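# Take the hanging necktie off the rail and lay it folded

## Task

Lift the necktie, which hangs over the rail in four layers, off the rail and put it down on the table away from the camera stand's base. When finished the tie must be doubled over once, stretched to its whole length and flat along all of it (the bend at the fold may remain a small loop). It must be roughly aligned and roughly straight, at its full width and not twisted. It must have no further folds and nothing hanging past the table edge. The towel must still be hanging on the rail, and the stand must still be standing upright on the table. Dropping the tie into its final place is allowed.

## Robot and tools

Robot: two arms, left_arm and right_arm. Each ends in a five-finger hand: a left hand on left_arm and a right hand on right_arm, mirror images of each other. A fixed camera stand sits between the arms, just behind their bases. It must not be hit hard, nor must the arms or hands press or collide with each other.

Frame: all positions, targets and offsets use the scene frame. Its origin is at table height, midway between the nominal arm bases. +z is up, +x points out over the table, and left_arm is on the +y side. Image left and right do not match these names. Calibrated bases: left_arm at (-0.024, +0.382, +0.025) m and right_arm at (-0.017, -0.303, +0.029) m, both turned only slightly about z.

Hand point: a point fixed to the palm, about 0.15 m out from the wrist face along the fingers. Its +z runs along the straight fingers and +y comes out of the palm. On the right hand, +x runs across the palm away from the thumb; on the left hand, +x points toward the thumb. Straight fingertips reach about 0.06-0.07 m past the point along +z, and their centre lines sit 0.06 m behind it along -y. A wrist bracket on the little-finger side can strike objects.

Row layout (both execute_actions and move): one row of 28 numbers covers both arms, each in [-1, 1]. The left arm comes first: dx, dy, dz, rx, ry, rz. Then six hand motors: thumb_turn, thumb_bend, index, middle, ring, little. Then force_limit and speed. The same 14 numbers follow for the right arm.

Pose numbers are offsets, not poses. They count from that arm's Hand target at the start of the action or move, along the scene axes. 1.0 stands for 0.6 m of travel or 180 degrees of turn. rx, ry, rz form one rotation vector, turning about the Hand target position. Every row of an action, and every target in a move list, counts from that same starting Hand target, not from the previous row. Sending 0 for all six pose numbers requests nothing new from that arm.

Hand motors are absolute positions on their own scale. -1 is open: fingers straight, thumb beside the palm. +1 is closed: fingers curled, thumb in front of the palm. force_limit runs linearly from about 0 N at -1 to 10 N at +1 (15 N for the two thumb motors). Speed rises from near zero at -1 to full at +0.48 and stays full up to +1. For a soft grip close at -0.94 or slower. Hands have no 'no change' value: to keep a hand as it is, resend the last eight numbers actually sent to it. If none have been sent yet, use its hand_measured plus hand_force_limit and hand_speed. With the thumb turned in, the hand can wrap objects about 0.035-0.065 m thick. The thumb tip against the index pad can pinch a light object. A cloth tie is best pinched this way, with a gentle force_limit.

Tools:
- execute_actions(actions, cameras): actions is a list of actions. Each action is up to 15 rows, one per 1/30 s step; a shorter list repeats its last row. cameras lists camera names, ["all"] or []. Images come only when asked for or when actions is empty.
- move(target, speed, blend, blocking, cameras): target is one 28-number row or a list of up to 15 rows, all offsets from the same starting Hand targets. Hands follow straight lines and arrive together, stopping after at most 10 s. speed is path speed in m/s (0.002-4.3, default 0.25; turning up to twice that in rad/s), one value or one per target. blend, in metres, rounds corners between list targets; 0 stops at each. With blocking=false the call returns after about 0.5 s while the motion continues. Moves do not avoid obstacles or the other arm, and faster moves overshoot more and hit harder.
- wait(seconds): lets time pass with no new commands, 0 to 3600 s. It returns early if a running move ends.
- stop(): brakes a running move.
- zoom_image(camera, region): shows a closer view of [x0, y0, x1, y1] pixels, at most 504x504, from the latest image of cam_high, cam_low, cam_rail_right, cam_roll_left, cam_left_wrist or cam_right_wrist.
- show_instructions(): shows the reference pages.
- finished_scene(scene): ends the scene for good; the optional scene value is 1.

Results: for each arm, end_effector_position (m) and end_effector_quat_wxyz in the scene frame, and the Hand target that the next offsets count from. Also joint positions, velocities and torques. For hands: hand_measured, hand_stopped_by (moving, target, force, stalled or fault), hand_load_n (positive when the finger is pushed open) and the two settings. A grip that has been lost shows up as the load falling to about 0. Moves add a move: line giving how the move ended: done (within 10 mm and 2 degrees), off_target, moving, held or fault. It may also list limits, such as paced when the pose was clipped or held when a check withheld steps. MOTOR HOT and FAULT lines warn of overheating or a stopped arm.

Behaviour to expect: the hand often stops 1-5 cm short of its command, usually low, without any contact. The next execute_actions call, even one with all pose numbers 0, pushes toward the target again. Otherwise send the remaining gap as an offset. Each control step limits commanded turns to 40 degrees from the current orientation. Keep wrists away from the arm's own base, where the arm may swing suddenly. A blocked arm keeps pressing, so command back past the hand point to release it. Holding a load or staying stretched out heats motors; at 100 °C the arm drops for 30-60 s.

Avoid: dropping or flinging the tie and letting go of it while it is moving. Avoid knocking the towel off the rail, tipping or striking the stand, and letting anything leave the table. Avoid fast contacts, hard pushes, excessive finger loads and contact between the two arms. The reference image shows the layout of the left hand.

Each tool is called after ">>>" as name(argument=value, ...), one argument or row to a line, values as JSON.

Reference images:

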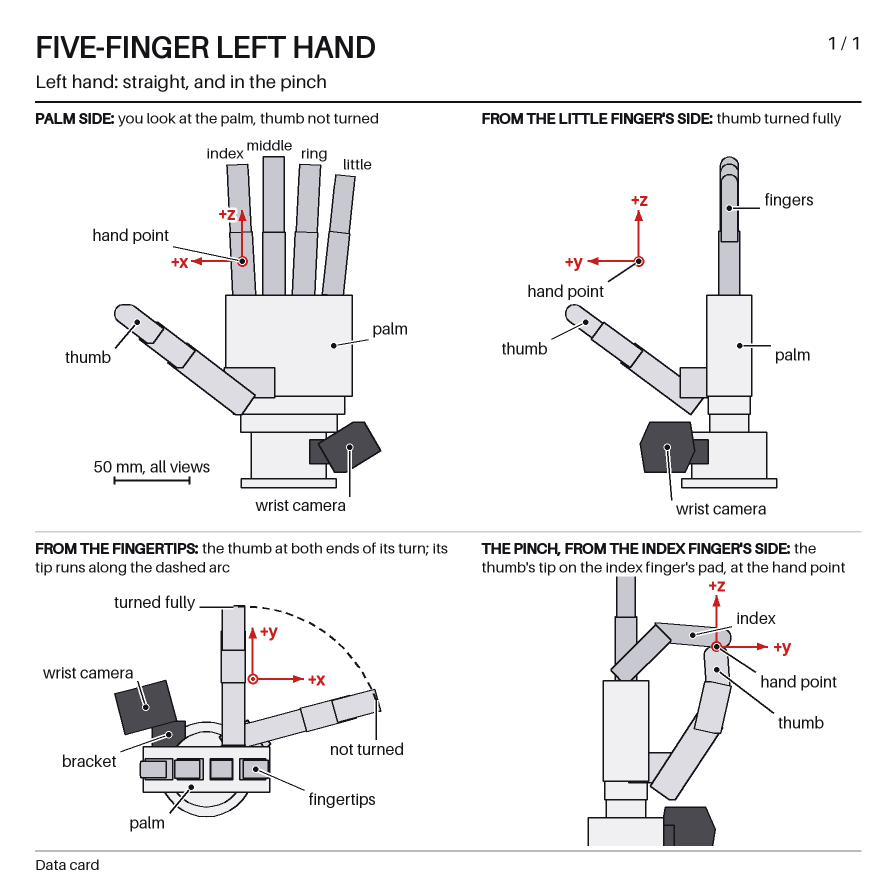

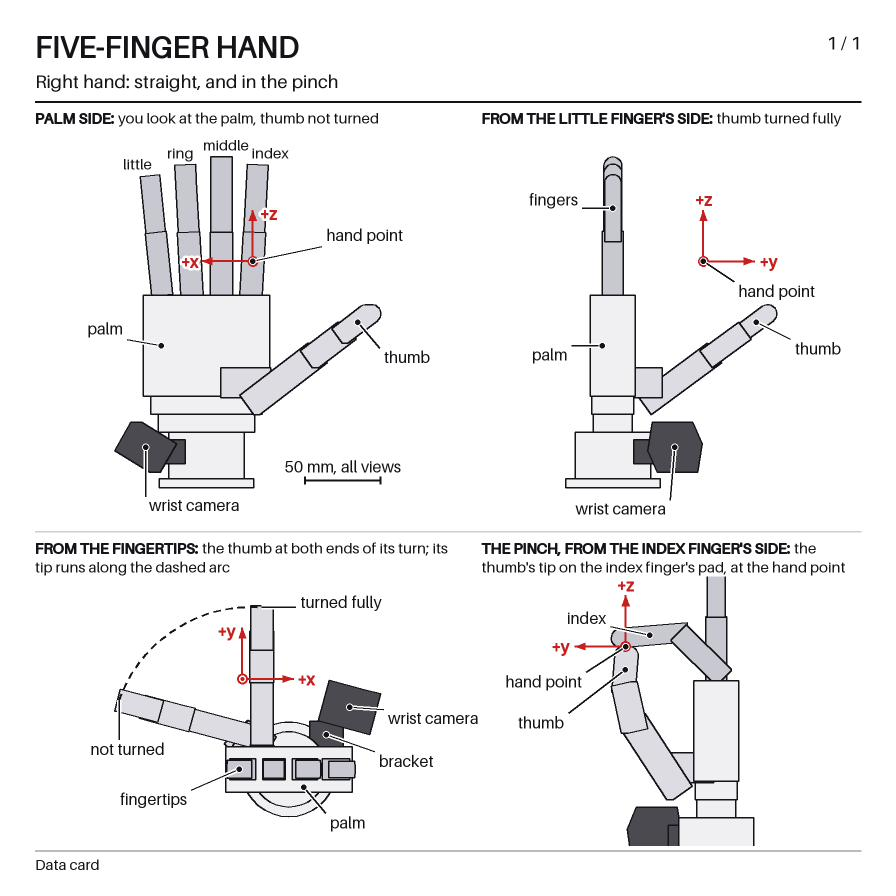

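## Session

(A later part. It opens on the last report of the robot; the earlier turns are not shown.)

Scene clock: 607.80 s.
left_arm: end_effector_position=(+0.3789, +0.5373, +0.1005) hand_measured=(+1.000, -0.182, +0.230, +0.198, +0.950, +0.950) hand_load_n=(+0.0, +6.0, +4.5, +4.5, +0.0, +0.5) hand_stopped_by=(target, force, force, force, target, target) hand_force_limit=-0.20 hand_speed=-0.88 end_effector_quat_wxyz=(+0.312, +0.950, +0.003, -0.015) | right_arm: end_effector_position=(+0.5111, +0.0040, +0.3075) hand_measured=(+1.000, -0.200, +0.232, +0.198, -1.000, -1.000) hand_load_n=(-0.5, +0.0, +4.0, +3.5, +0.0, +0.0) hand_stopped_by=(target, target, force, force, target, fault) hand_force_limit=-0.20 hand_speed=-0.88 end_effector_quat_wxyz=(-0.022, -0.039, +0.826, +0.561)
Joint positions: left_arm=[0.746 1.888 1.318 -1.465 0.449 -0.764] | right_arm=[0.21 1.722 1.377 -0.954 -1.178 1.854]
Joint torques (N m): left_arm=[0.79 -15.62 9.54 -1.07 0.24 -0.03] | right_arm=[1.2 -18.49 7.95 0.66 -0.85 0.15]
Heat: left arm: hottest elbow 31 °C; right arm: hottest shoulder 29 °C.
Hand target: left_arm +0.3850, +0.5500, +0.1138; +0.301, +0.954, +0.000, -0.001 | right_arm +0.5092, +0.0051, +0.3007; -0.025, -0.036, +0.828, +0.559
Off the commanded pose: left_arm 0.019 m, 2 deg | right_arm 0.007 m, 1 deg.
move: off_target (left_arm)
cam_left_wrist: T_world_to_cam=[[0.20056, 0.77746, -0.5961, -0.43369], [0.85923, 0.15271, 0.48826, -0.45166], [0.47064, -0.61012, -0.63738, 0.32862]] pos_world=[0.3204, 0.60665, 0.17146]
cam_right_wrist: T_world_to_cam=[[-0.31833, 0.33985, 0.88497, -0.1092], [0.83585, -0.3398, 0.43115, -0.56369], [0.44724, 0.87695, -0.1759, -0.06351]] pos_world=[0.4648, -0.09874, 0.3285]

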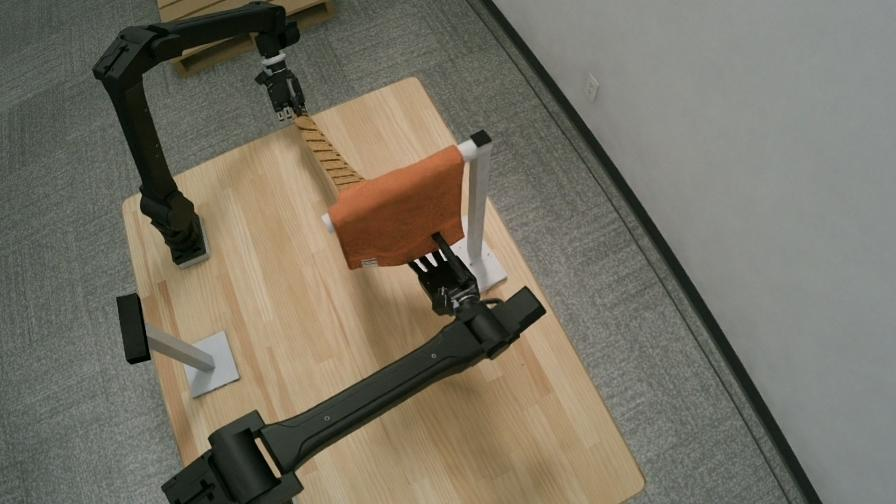

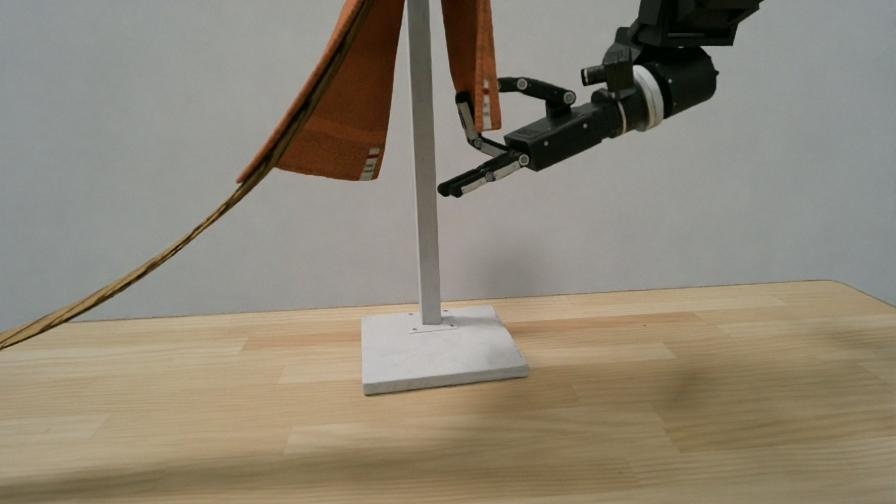

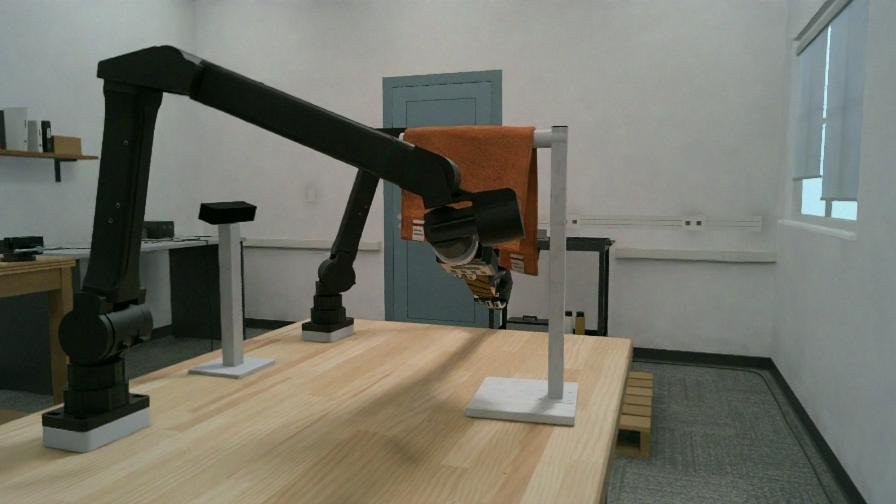

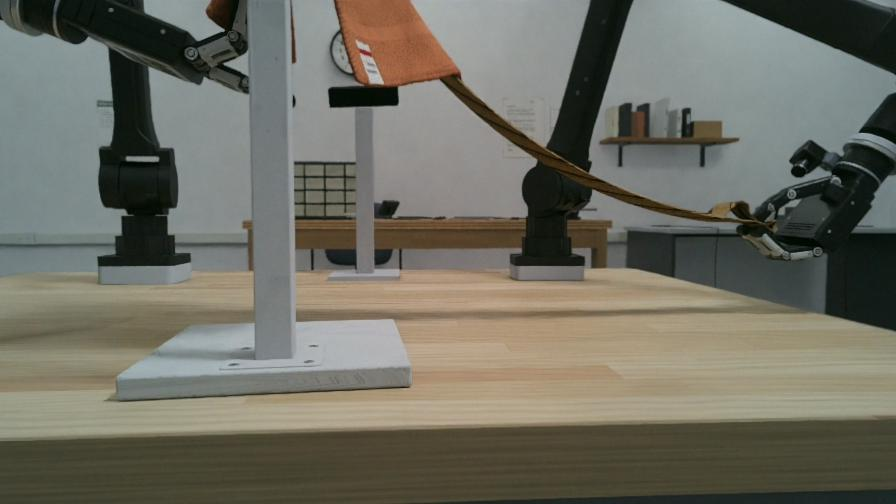

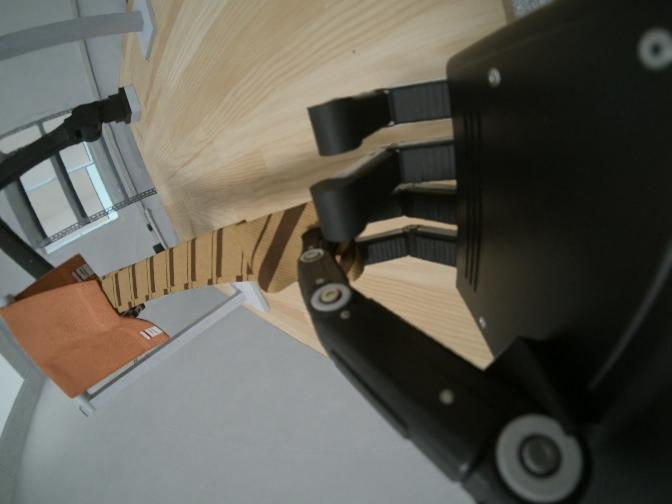

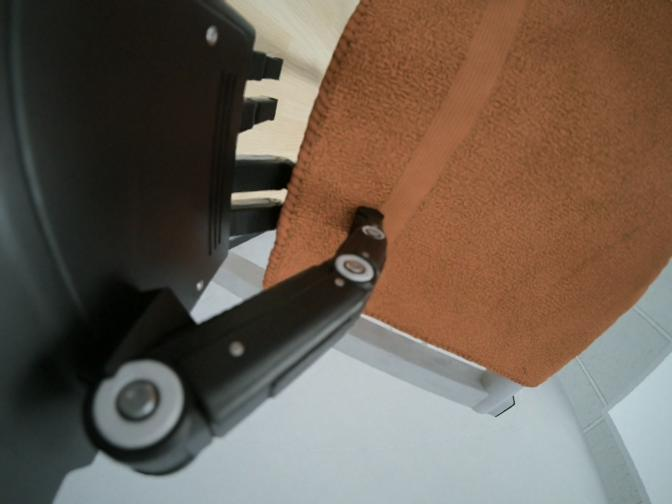

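>>> move(
  target=[0.0, 0.0833, -0.023, 0, 0, 0, 1, -0.1, 0.27, 0.25, 0.95, 0.95, -0.2, -0.88, 0, 0, 0, 0, 0, 0, 1, -0.2, 0.35, 0.35, -1, -1, -0.2, -0.88],
  cameras=["all"],
  speed=0.06,
)

>>> zoom_image(
  camera="cam_high",
  region=[250, 60, 510, 330],
)

>>> zoom_image(
  camera="cam_roll_left",
  region=[640, 120, 896, 300],
)

Scene clock: 626.60 s.
left_arm: end_effector_position=(+0.3814, +0.5881, +0.0965) hand_measured=(+1.000, -0.182, +0.230, +0.198, +0.950, +0.950) hand_load_n=(+0.0, +6.0, +4.5, +4.5, +0.0, +0.0) hand_stopped_by=(target, force, force, force, target, target) hand_force_limit=-0.20 hand_speed=-0.88 end_effector_quat_wxyz=(+0.303, +0.953, +0.000, -0.005) | right_arm: end_effector_position=(+0.5111, +0.0040, +0.3075) hand_measured=(+1.000, -0.200, +0.232, +0.198, -1.000, -1.000) hand_load_n=(-0.5, +0.0, +4.0, +3.5, +0.0, +0.0) hand_stopped_by=(target, target, force, force, target, fault) hand_force_limit=-0.20 hand_speed=-0.88 end_effector_quat_wxyz=(-0.022, -0.039, +0.826, +0.561)
Joint positions: left_arm=[0.816 1.964 1.433 -1.508 0.418 -0.696] | right_arm=[0.21 1.722 1.377 -0.954 -1.178 1.854]
Joint torques (N m): left_arm=[0.85 -14.86 9.68 -1.21 0.22 -0.06] | right_arm=[1.2 -18.49 7.95 0.65 -0.85 0.15]
Heat: left arm: hottest elbow 32 °C; right arm: hottest shoulder 29 °C.
Hand target: left_arm +0.3850, +0.5999, +0.1000; +0.301, +0.954, +0.000, -0.001 | right_arm +0.5092, +0.0051, +0.3007; -0.025, -0.036, +0.828, +0.559
Off the commanded pose: left_arm 0.013 m, 1 deg | right_arm 0.007 m, 1 deg.
move: off_target (left_arm)
cam_left_wrist: T_world_to_cam=[[0.21115, 0.78782, -0.57859, -0.48795], [0.84961, 0.14476, 0.50716, -0.453], [0.4833, -0.59866, -0.63877, 0.34452]] pos_world=[0.32139, 0.65624, 0.1675]
cam_right_wrist: T_world_to_cam=[[-0.31833, 0.33985, 0.88497, -0.1092], [0.83585, -0.3398, 0.43115, -0.56369], [0.44724, 0.87695, -0.1759, -0.06351]] pos_world=[0.4648, -0.09874, 0.3285]

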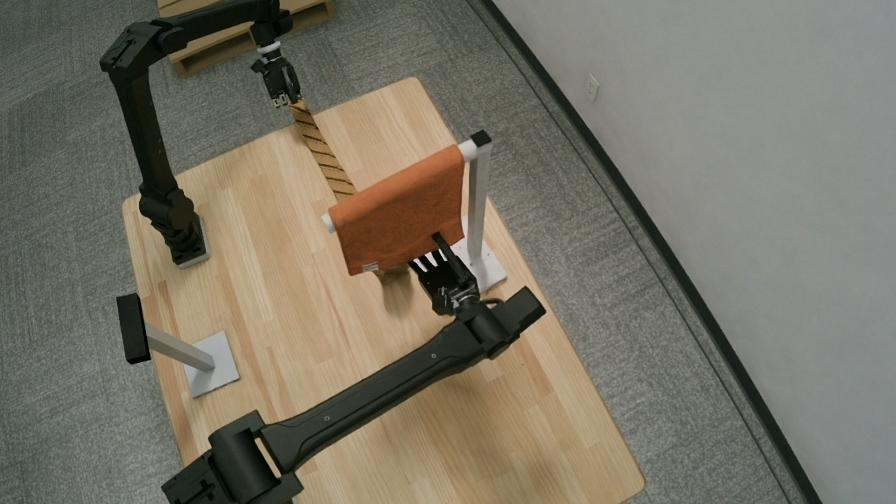

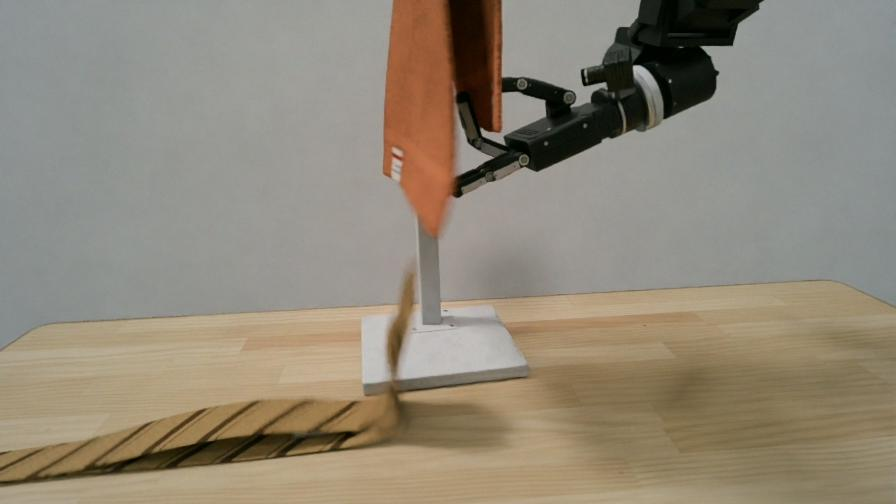

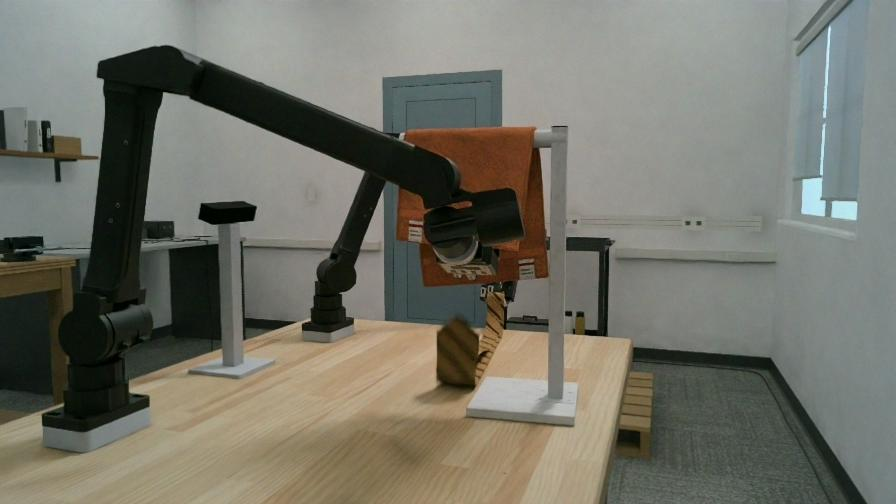

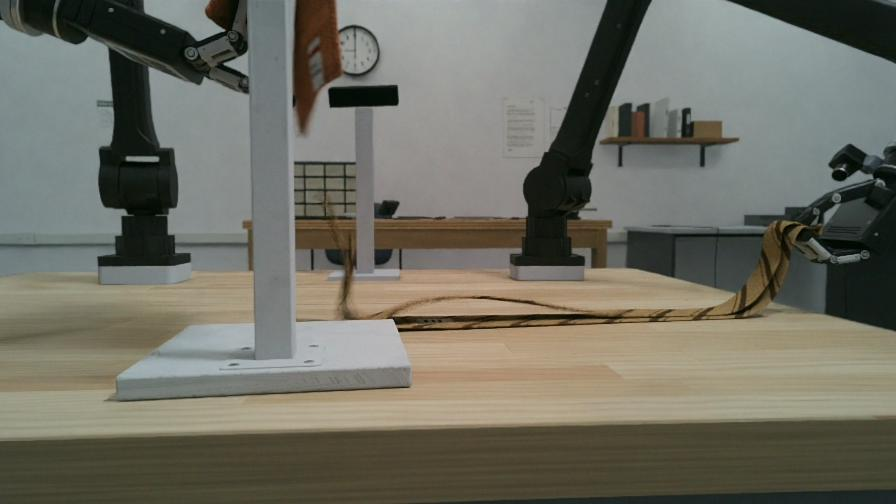

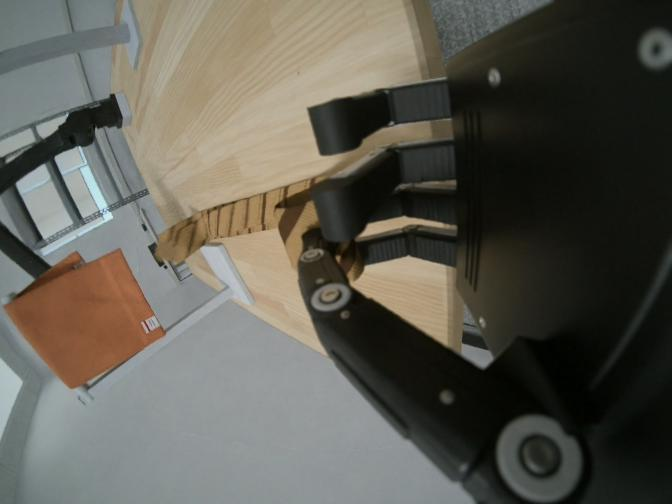

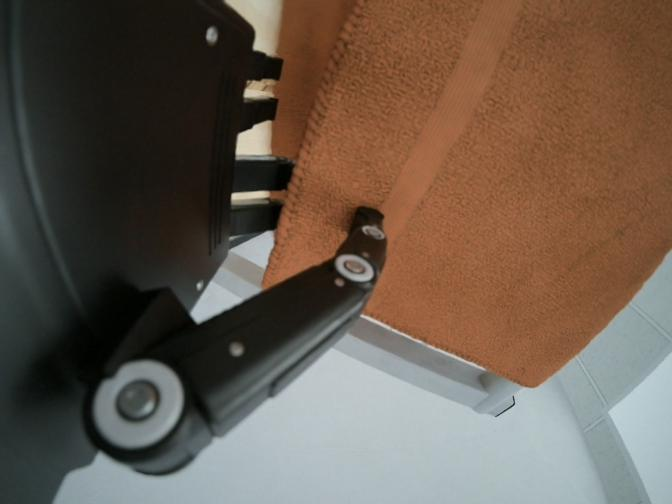

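Scaled by 1.867 from the camera's image (finer frame: 1280x720).

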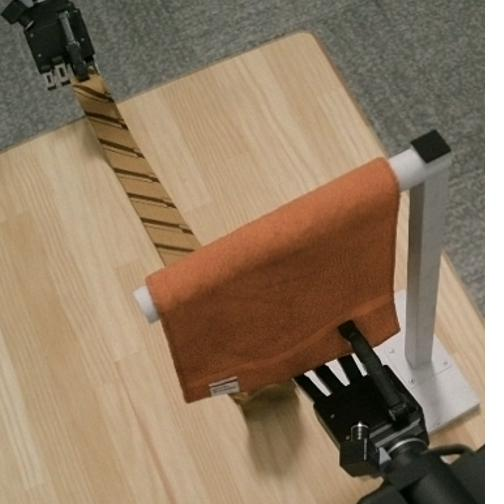

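Scaled by 1.969 from the camera's image (finer frame: 1280x720).

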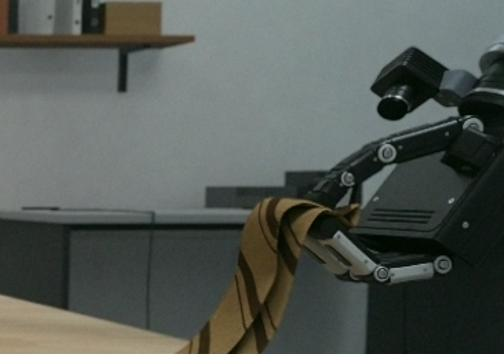

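>>> wait(
  seconds=1.5,
  cameras=["all"],
)

>>> zoom_image(
  camera="cam_low",
  region=[0, 340, 460, 504],
)

>>> zoom_image(
  camera="cam_roll_left",
  region=[300, 180, 800, 380],
)

>>> zoom_image(
  camera="cam_left_wrist",
  region=[120, 150, 400, 300],
)

Scene clock: 641.30 s.
left_arm: end_effector_position=(+0.3813, +0.5881, +0.0965) hand_measured=(+1.000, -0.182, +0.230, +0.198, +0.950, +0.950) hand_load_n=(+0.0, +5.5, +4.5, +5.0, +0.0, +0.0) hand_stopped_by=(target, force, force, force, target, target) hand_force_limit=-0.20 hand_speed=-0.88 end_effector_quat_wxyz=(+0.303, +0.953, +0.000, -0.005) | right_arm: end_effector_position=(+0.5111, +0.0040, +0.3075) hand_measured=(+1.000, -0.200, +0.232, +0.198, -1.000, -1.000) hand_load_n=(-0.5, +0.0, +4.0, +3.5, +0.0, +0.0) hand_stopped_by=(target, target, force, force, target, fault) hand_force_limit=-0.20 hand_speed=-0.88 end_effector_quat_wxyz=(-0.022, -0.039, +0.826, +0.561)
Joint positions: left_arm=[0.816 1.964 1.433 -1.508 0.418 -0.695] | right_arm=[0.21 1.722 1.377 -0.954 -1.178 1.854]
Joint torques (N m): left_arm=[1.2 -15.09 9.61 -1.22 0.25 -0.02] | right_arm=[1.2 -18.43 7.97 0.66 -0.86 0.15]
Heat: left arm: hottest elbow 33 °C; right arm: hottest shoulder 29 °C.
Hand target: left_arm +0.3850, +0.5999, +0.1000; +0.301, +0.954, +0.000, -0.001 | right_arm +0.5092, +0.0051, +0.3007; -0.025, -0.036, +0.828, +0.559
Off the commanded pose: left_arm 0.013 m, 1 deg | right_arm 0.007 m, 1 deg.
wait: 1.50 s; at rest from the start
cam_left_wrist: T_world_to_cam=[[0.21188, 0.78768, -0.57851, -0.48816], [0.84947, 0.14425, 0.50753, -0.45264], [0.48322, -0.59896, -0.63855, 0.34465]] pos_world=[0.32139, 0.65624, 0.16739]
cam_right_wrist: T_world_to_cam=[[-0.31833, 0.33985, 0.88497, -0.1092], [0.83585, -0.3398, 0.43115, -0.56369], [0.44724, 0.87695, -0.1759, -0.06351]] pos_world=[0.4648, -0.09874, 0.3285]

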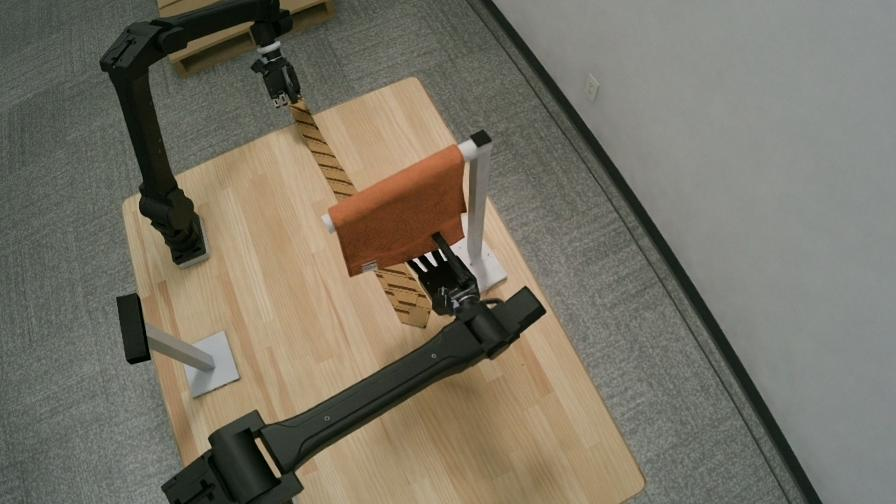

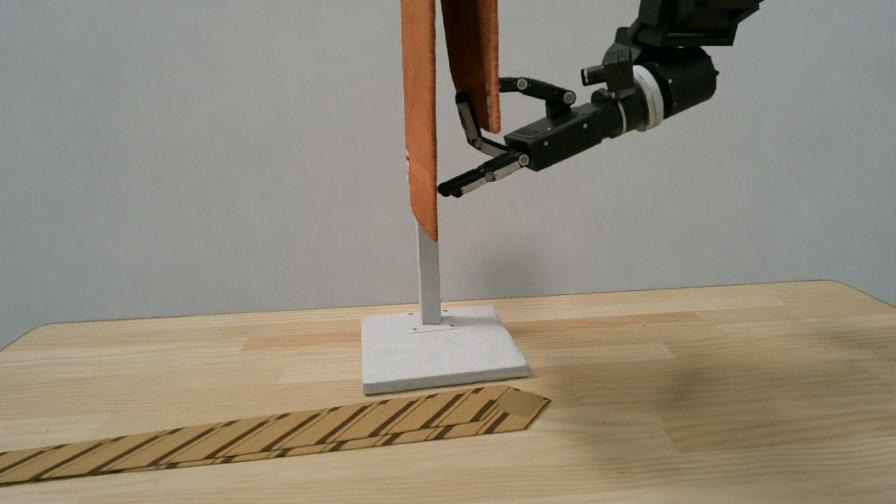

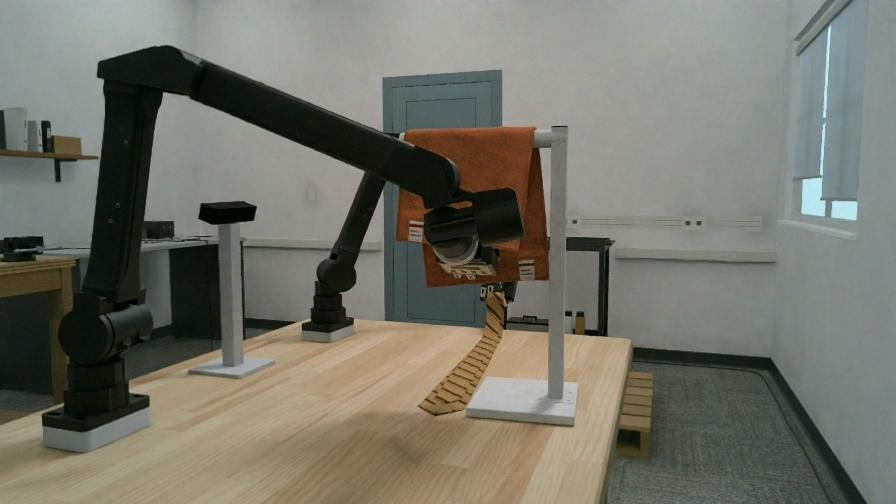

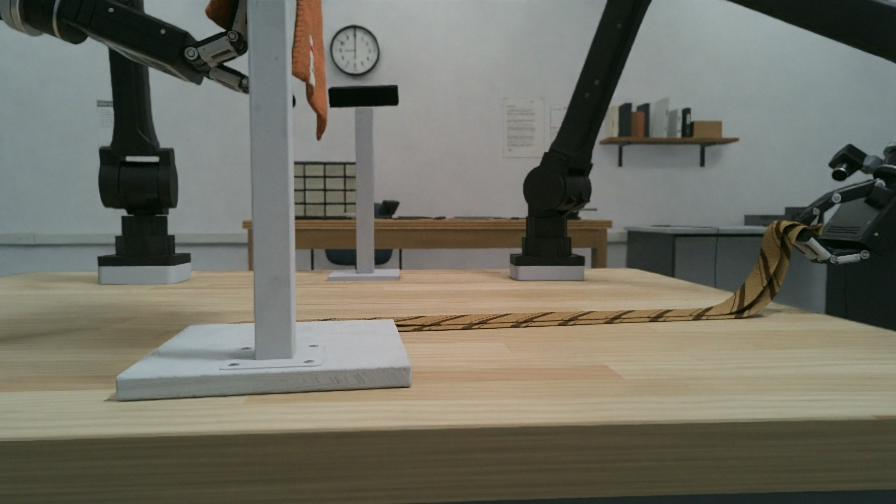

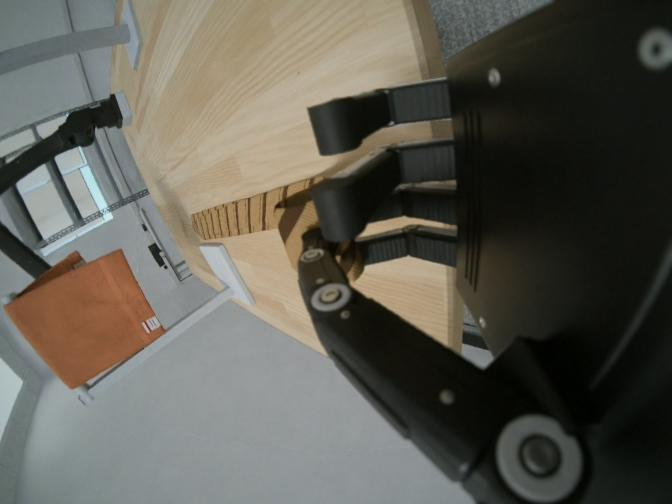

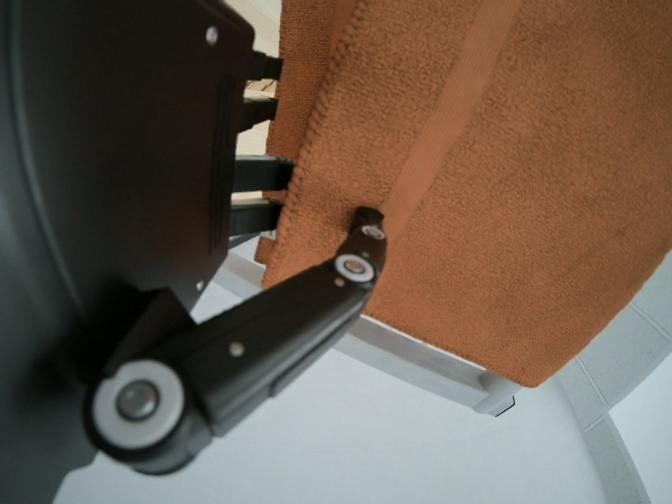

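Scaled by 1.096 from the camera's image (finer frame: 1280x720).

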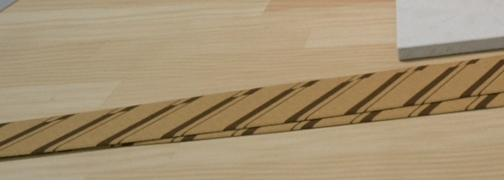

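Scaled by 1.008 from the camera's image (finer frame: 1280x720).

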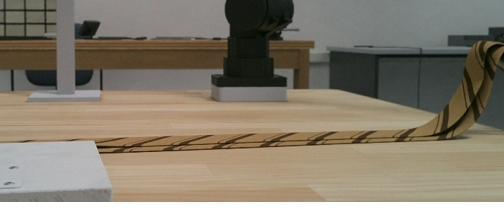

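Scaled by 1.800 from the camera's image (finer frame: 960x720).

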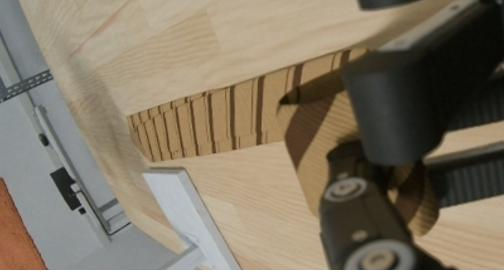

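>>> move(
  target=[
    [0.0, 0.0, 0.0, 0, 0, 0, 1, -0.1, 0.27, 0.25, 0.95, 0.95, -0.2, -0.88, 0, 0, 0, 0, 0, 0, 1, -0.8, -1, -1, -1, -1, -0.2, -0.7],
  ],
  cameras=["cam_high", "cam_low", "cam_right_wrist", "cam_rail_right"],
  speed=0.06,
)

>>> zoom_image(
  camera="cam_low",
  region=[350, 0, 650, 300],
)

Scene clock: 655.37 s.
left_arm: end_effector_position=(+0.3813, +0.5881, +0.0965) hand_measured=(+1.000, -0.182, +0.230, +0.198, +0.950, +0.950) hand_load_n=(+0.0, +5.5, +4.5, +4.5, +0.0, +0.0) hand_stopped_by=(target, force, force, force, target, target) hand_force_limit=-0.20 hand_speed=-0.88 end_effector_quat_wxyz=(+0.303, +0.953, +0.000, -0.005) | right_arm: end_effector_position=(+0.5111, +0.0040, +0.3075) hand_measured=(+1.000, -0.800, -1.000, -1.000, -1.000, -1.000) hand_load_n=(+0.0, +0.0, +0.0, +0.0, +0.0, +0.0) hand_stopped_by=(target, target, target, target, target, fault) hand_force_limit=-0.20 hand_speed=-0.70 end_effector_quat_wxyz=(-0.022, -0.039, +0.826, +0.561)
Joint positions: left_arm=[0.816 1.964 1.433 -1.508 0.418 -0.695] | right_arm=[0.21 1.722 1.377 -0.954 -1.178 1.854]
Joint torques (N m): left_arm=[1.03 -14.92 9.68 -1.16 0.23 -0.04] | right_arm=[1.14 -18.55 7.98 0.66 -0.86 0.15]
Heat: left arm: hottest elbow 34 °C; right arm: hottest shoulder 29 °C.
Hand target: left_arm +0.3850, +0.5999, +0.1000; +0.301, +0.954, +0.000, -0.001 | right_arm +0.5092, +0.0051, +0.3007; -0.025, -0.036, +0.828, +0.559
Off the commanded pose: left_arm 0.013 m, 1 deg | right_arm 0.007 m, 1 deg.
move: done
cam_right_wrist: T_world_to_cam=[[-0.31833, 0.33985, 0.88497, -0.1092], [0.83585, -0.3398, 0.43115, -0.56369], [0.44724, 0.87695, -0.1759, -0.06351]] pos_world=[0.4648, -0.09874, 0.3285]
Images, in order (width x height): cam_high 896x504, cam_low 896x504, cam_rail_right 896x504, cam_right_wrist 672x504.

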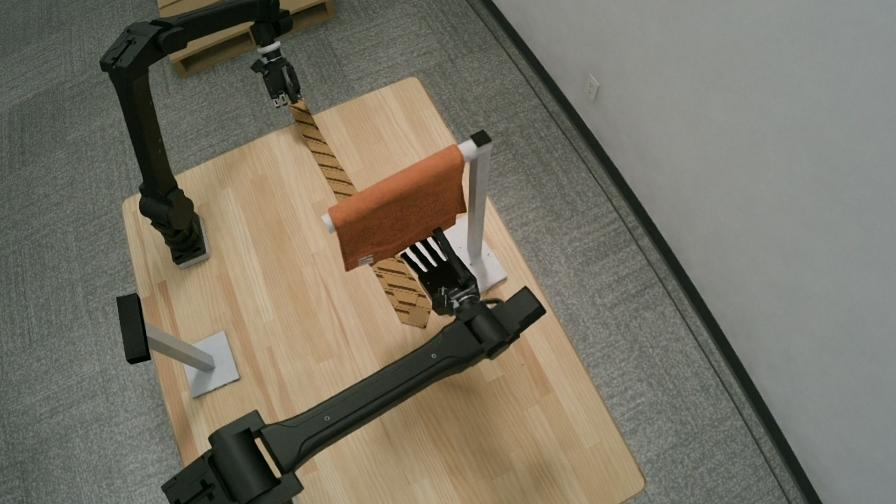

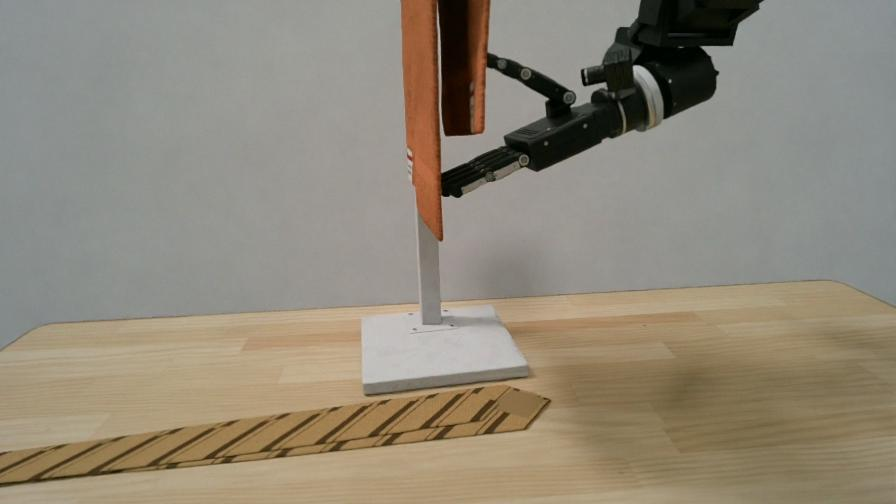

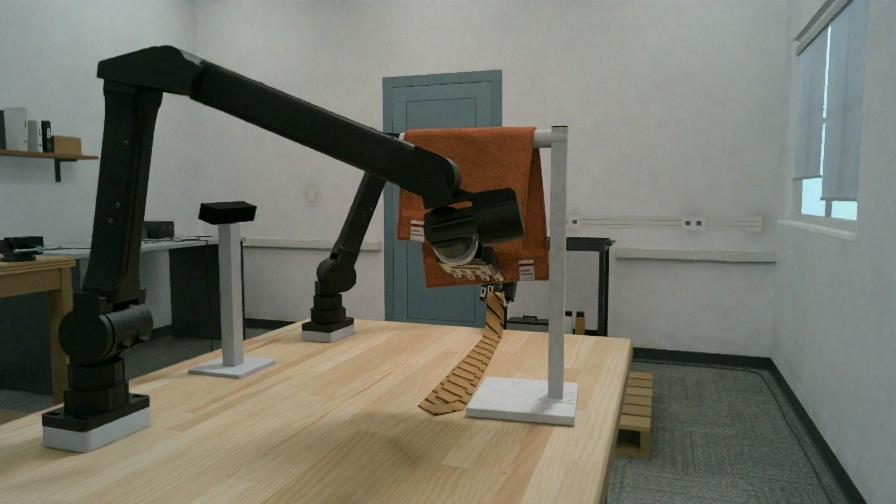

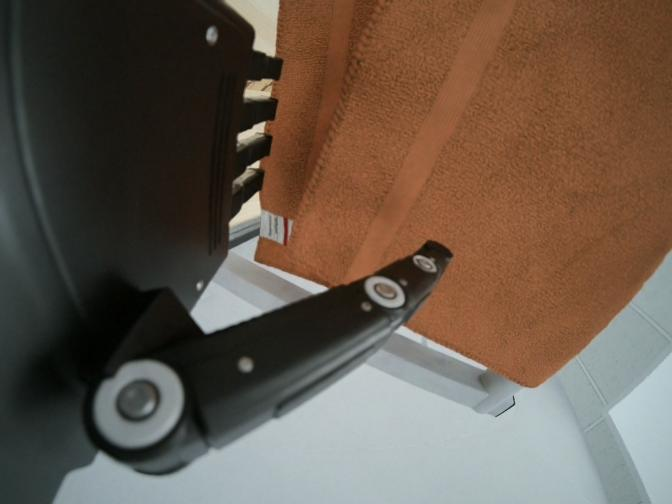

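Scaled by 1.680 from the camera's image (finer frame: 1280x720).

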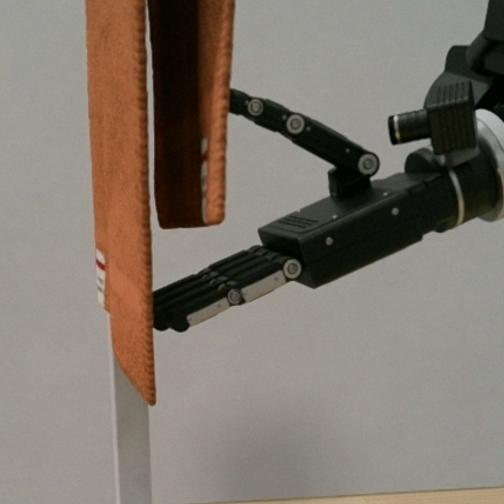

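>>> move(
  target=[
    [0.0, 0.0, 0.0, 0, 0, 0, 1, -0.1, 0.27, 0.25, 0.95, 0.95, -0.2, -0.88, -0.005, -0.2, -0.01, 0, 0, 0, 1, -0.8, -1, -1, -1, -1, -0.2, -0.7],
    [0.0, 0.0, 0.0, 0, 0, 0, 1, -0.1, 0.27, 0.25, 0.95, 0.95, -0.2, -0.88, -0.15, -0.4, 0.05, 0, 0, 0, 1, -0.8, -1, -1, -1, -1, -0.2, -0.7],
  ],
  cameras=["cam_high", "cam_low"],
  speed=0.15,
  blend=[0.03, 0],
)

Scene clock: 668.07 s.
left_arm: end_effector_position=(+0.3813, +0.5881, +0.0965) hand_measured=(+1.000, -0.182, +0.230, +0.198, +0.950, +0.950) hand_load_n=(+0.0, +5.5, +4.5, +5.0, +0.0, +0.0) hand_stopped_by=(target, force, force, force, target, target) hand_force_limit=-0.20 hand_speed=-0.88 end_effector_quat_wxyz=(+0.303, +0.953, +0.000, -0.005) | right_arm: end_effector_position=(+0.4240, -0.2356, +0.3346) hand_measured=(+1.000, -0.800, -1.000, -1.000, -1.000, -1.000) hand_load_n=(+0.0, +0.0, +0.0, +0.0, +0.0, +0.0) hand_stopped_by=(target, target, target, target, target, fault) hand_force_limit=-0.20 hand_speed=-0.70 end_effector_quat_wxyz=(+0.058, +0.009, +0.844, +0.534)
Joint positions: left_arm=[0.816 1.964 1.433 -1.508 0.418 -0.695] | right_arm=[-0.308 1.538 1.239 -1.676 -1.092 1.024]
Joint torques (N m): left_arm=[1.26 -15.03 9.69 -1.25 0.22 -0.05] | right_arm=[1.03 -13.86 7.24 -1.65 -0.73 -0.02]
Heat: left arm: hottest elbow 34 °C; right arm: hottest shoulder 29 °C.
Hand target: left_arm +0.3850, +0.5999, +0.1000; +0.301, +0.954, +0.000, -0.001 | right_arm +0.4192, -0.2350, +0.3309; -0.025, -0.036, +0.828, +0.559
Off the commanded pose: left_arm 0.013 m, 1 deg | right_arm 0.006 m, 11 deg.
joint sent to its limit (right arm) — joint 4 (wrist pitch), lower limit. The joint targets are off in orientation, not in position.
move: off_target (right_arm)

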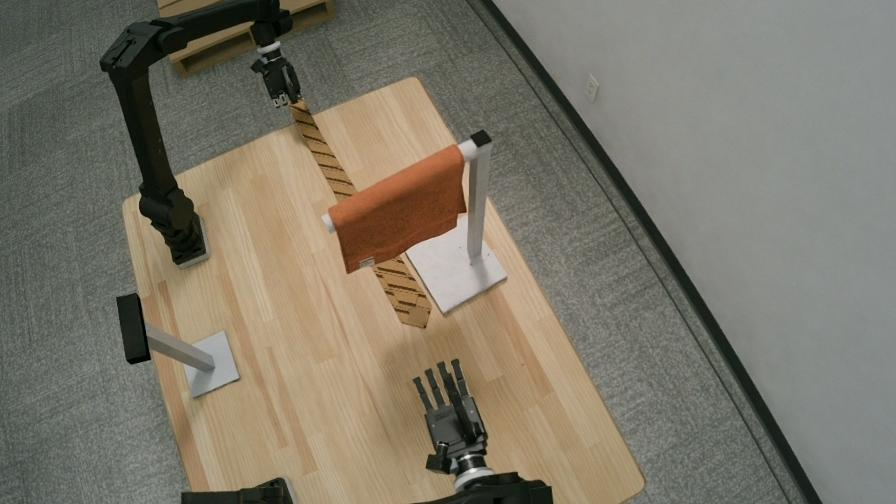

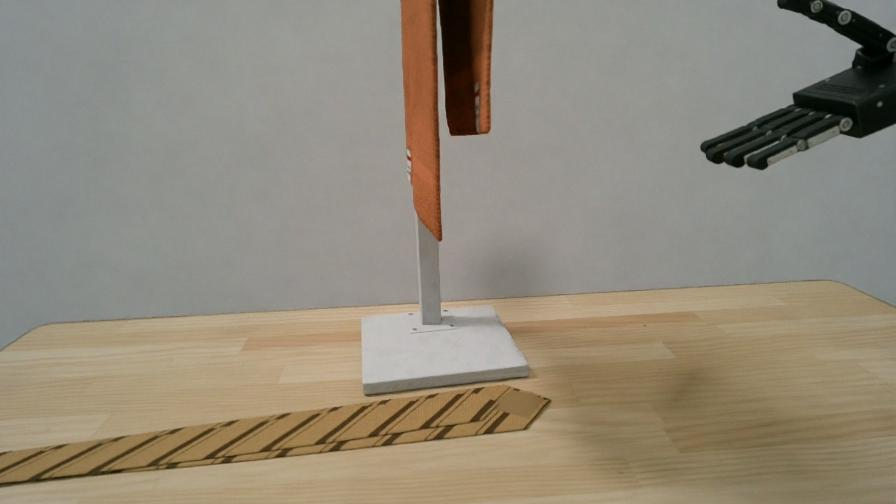

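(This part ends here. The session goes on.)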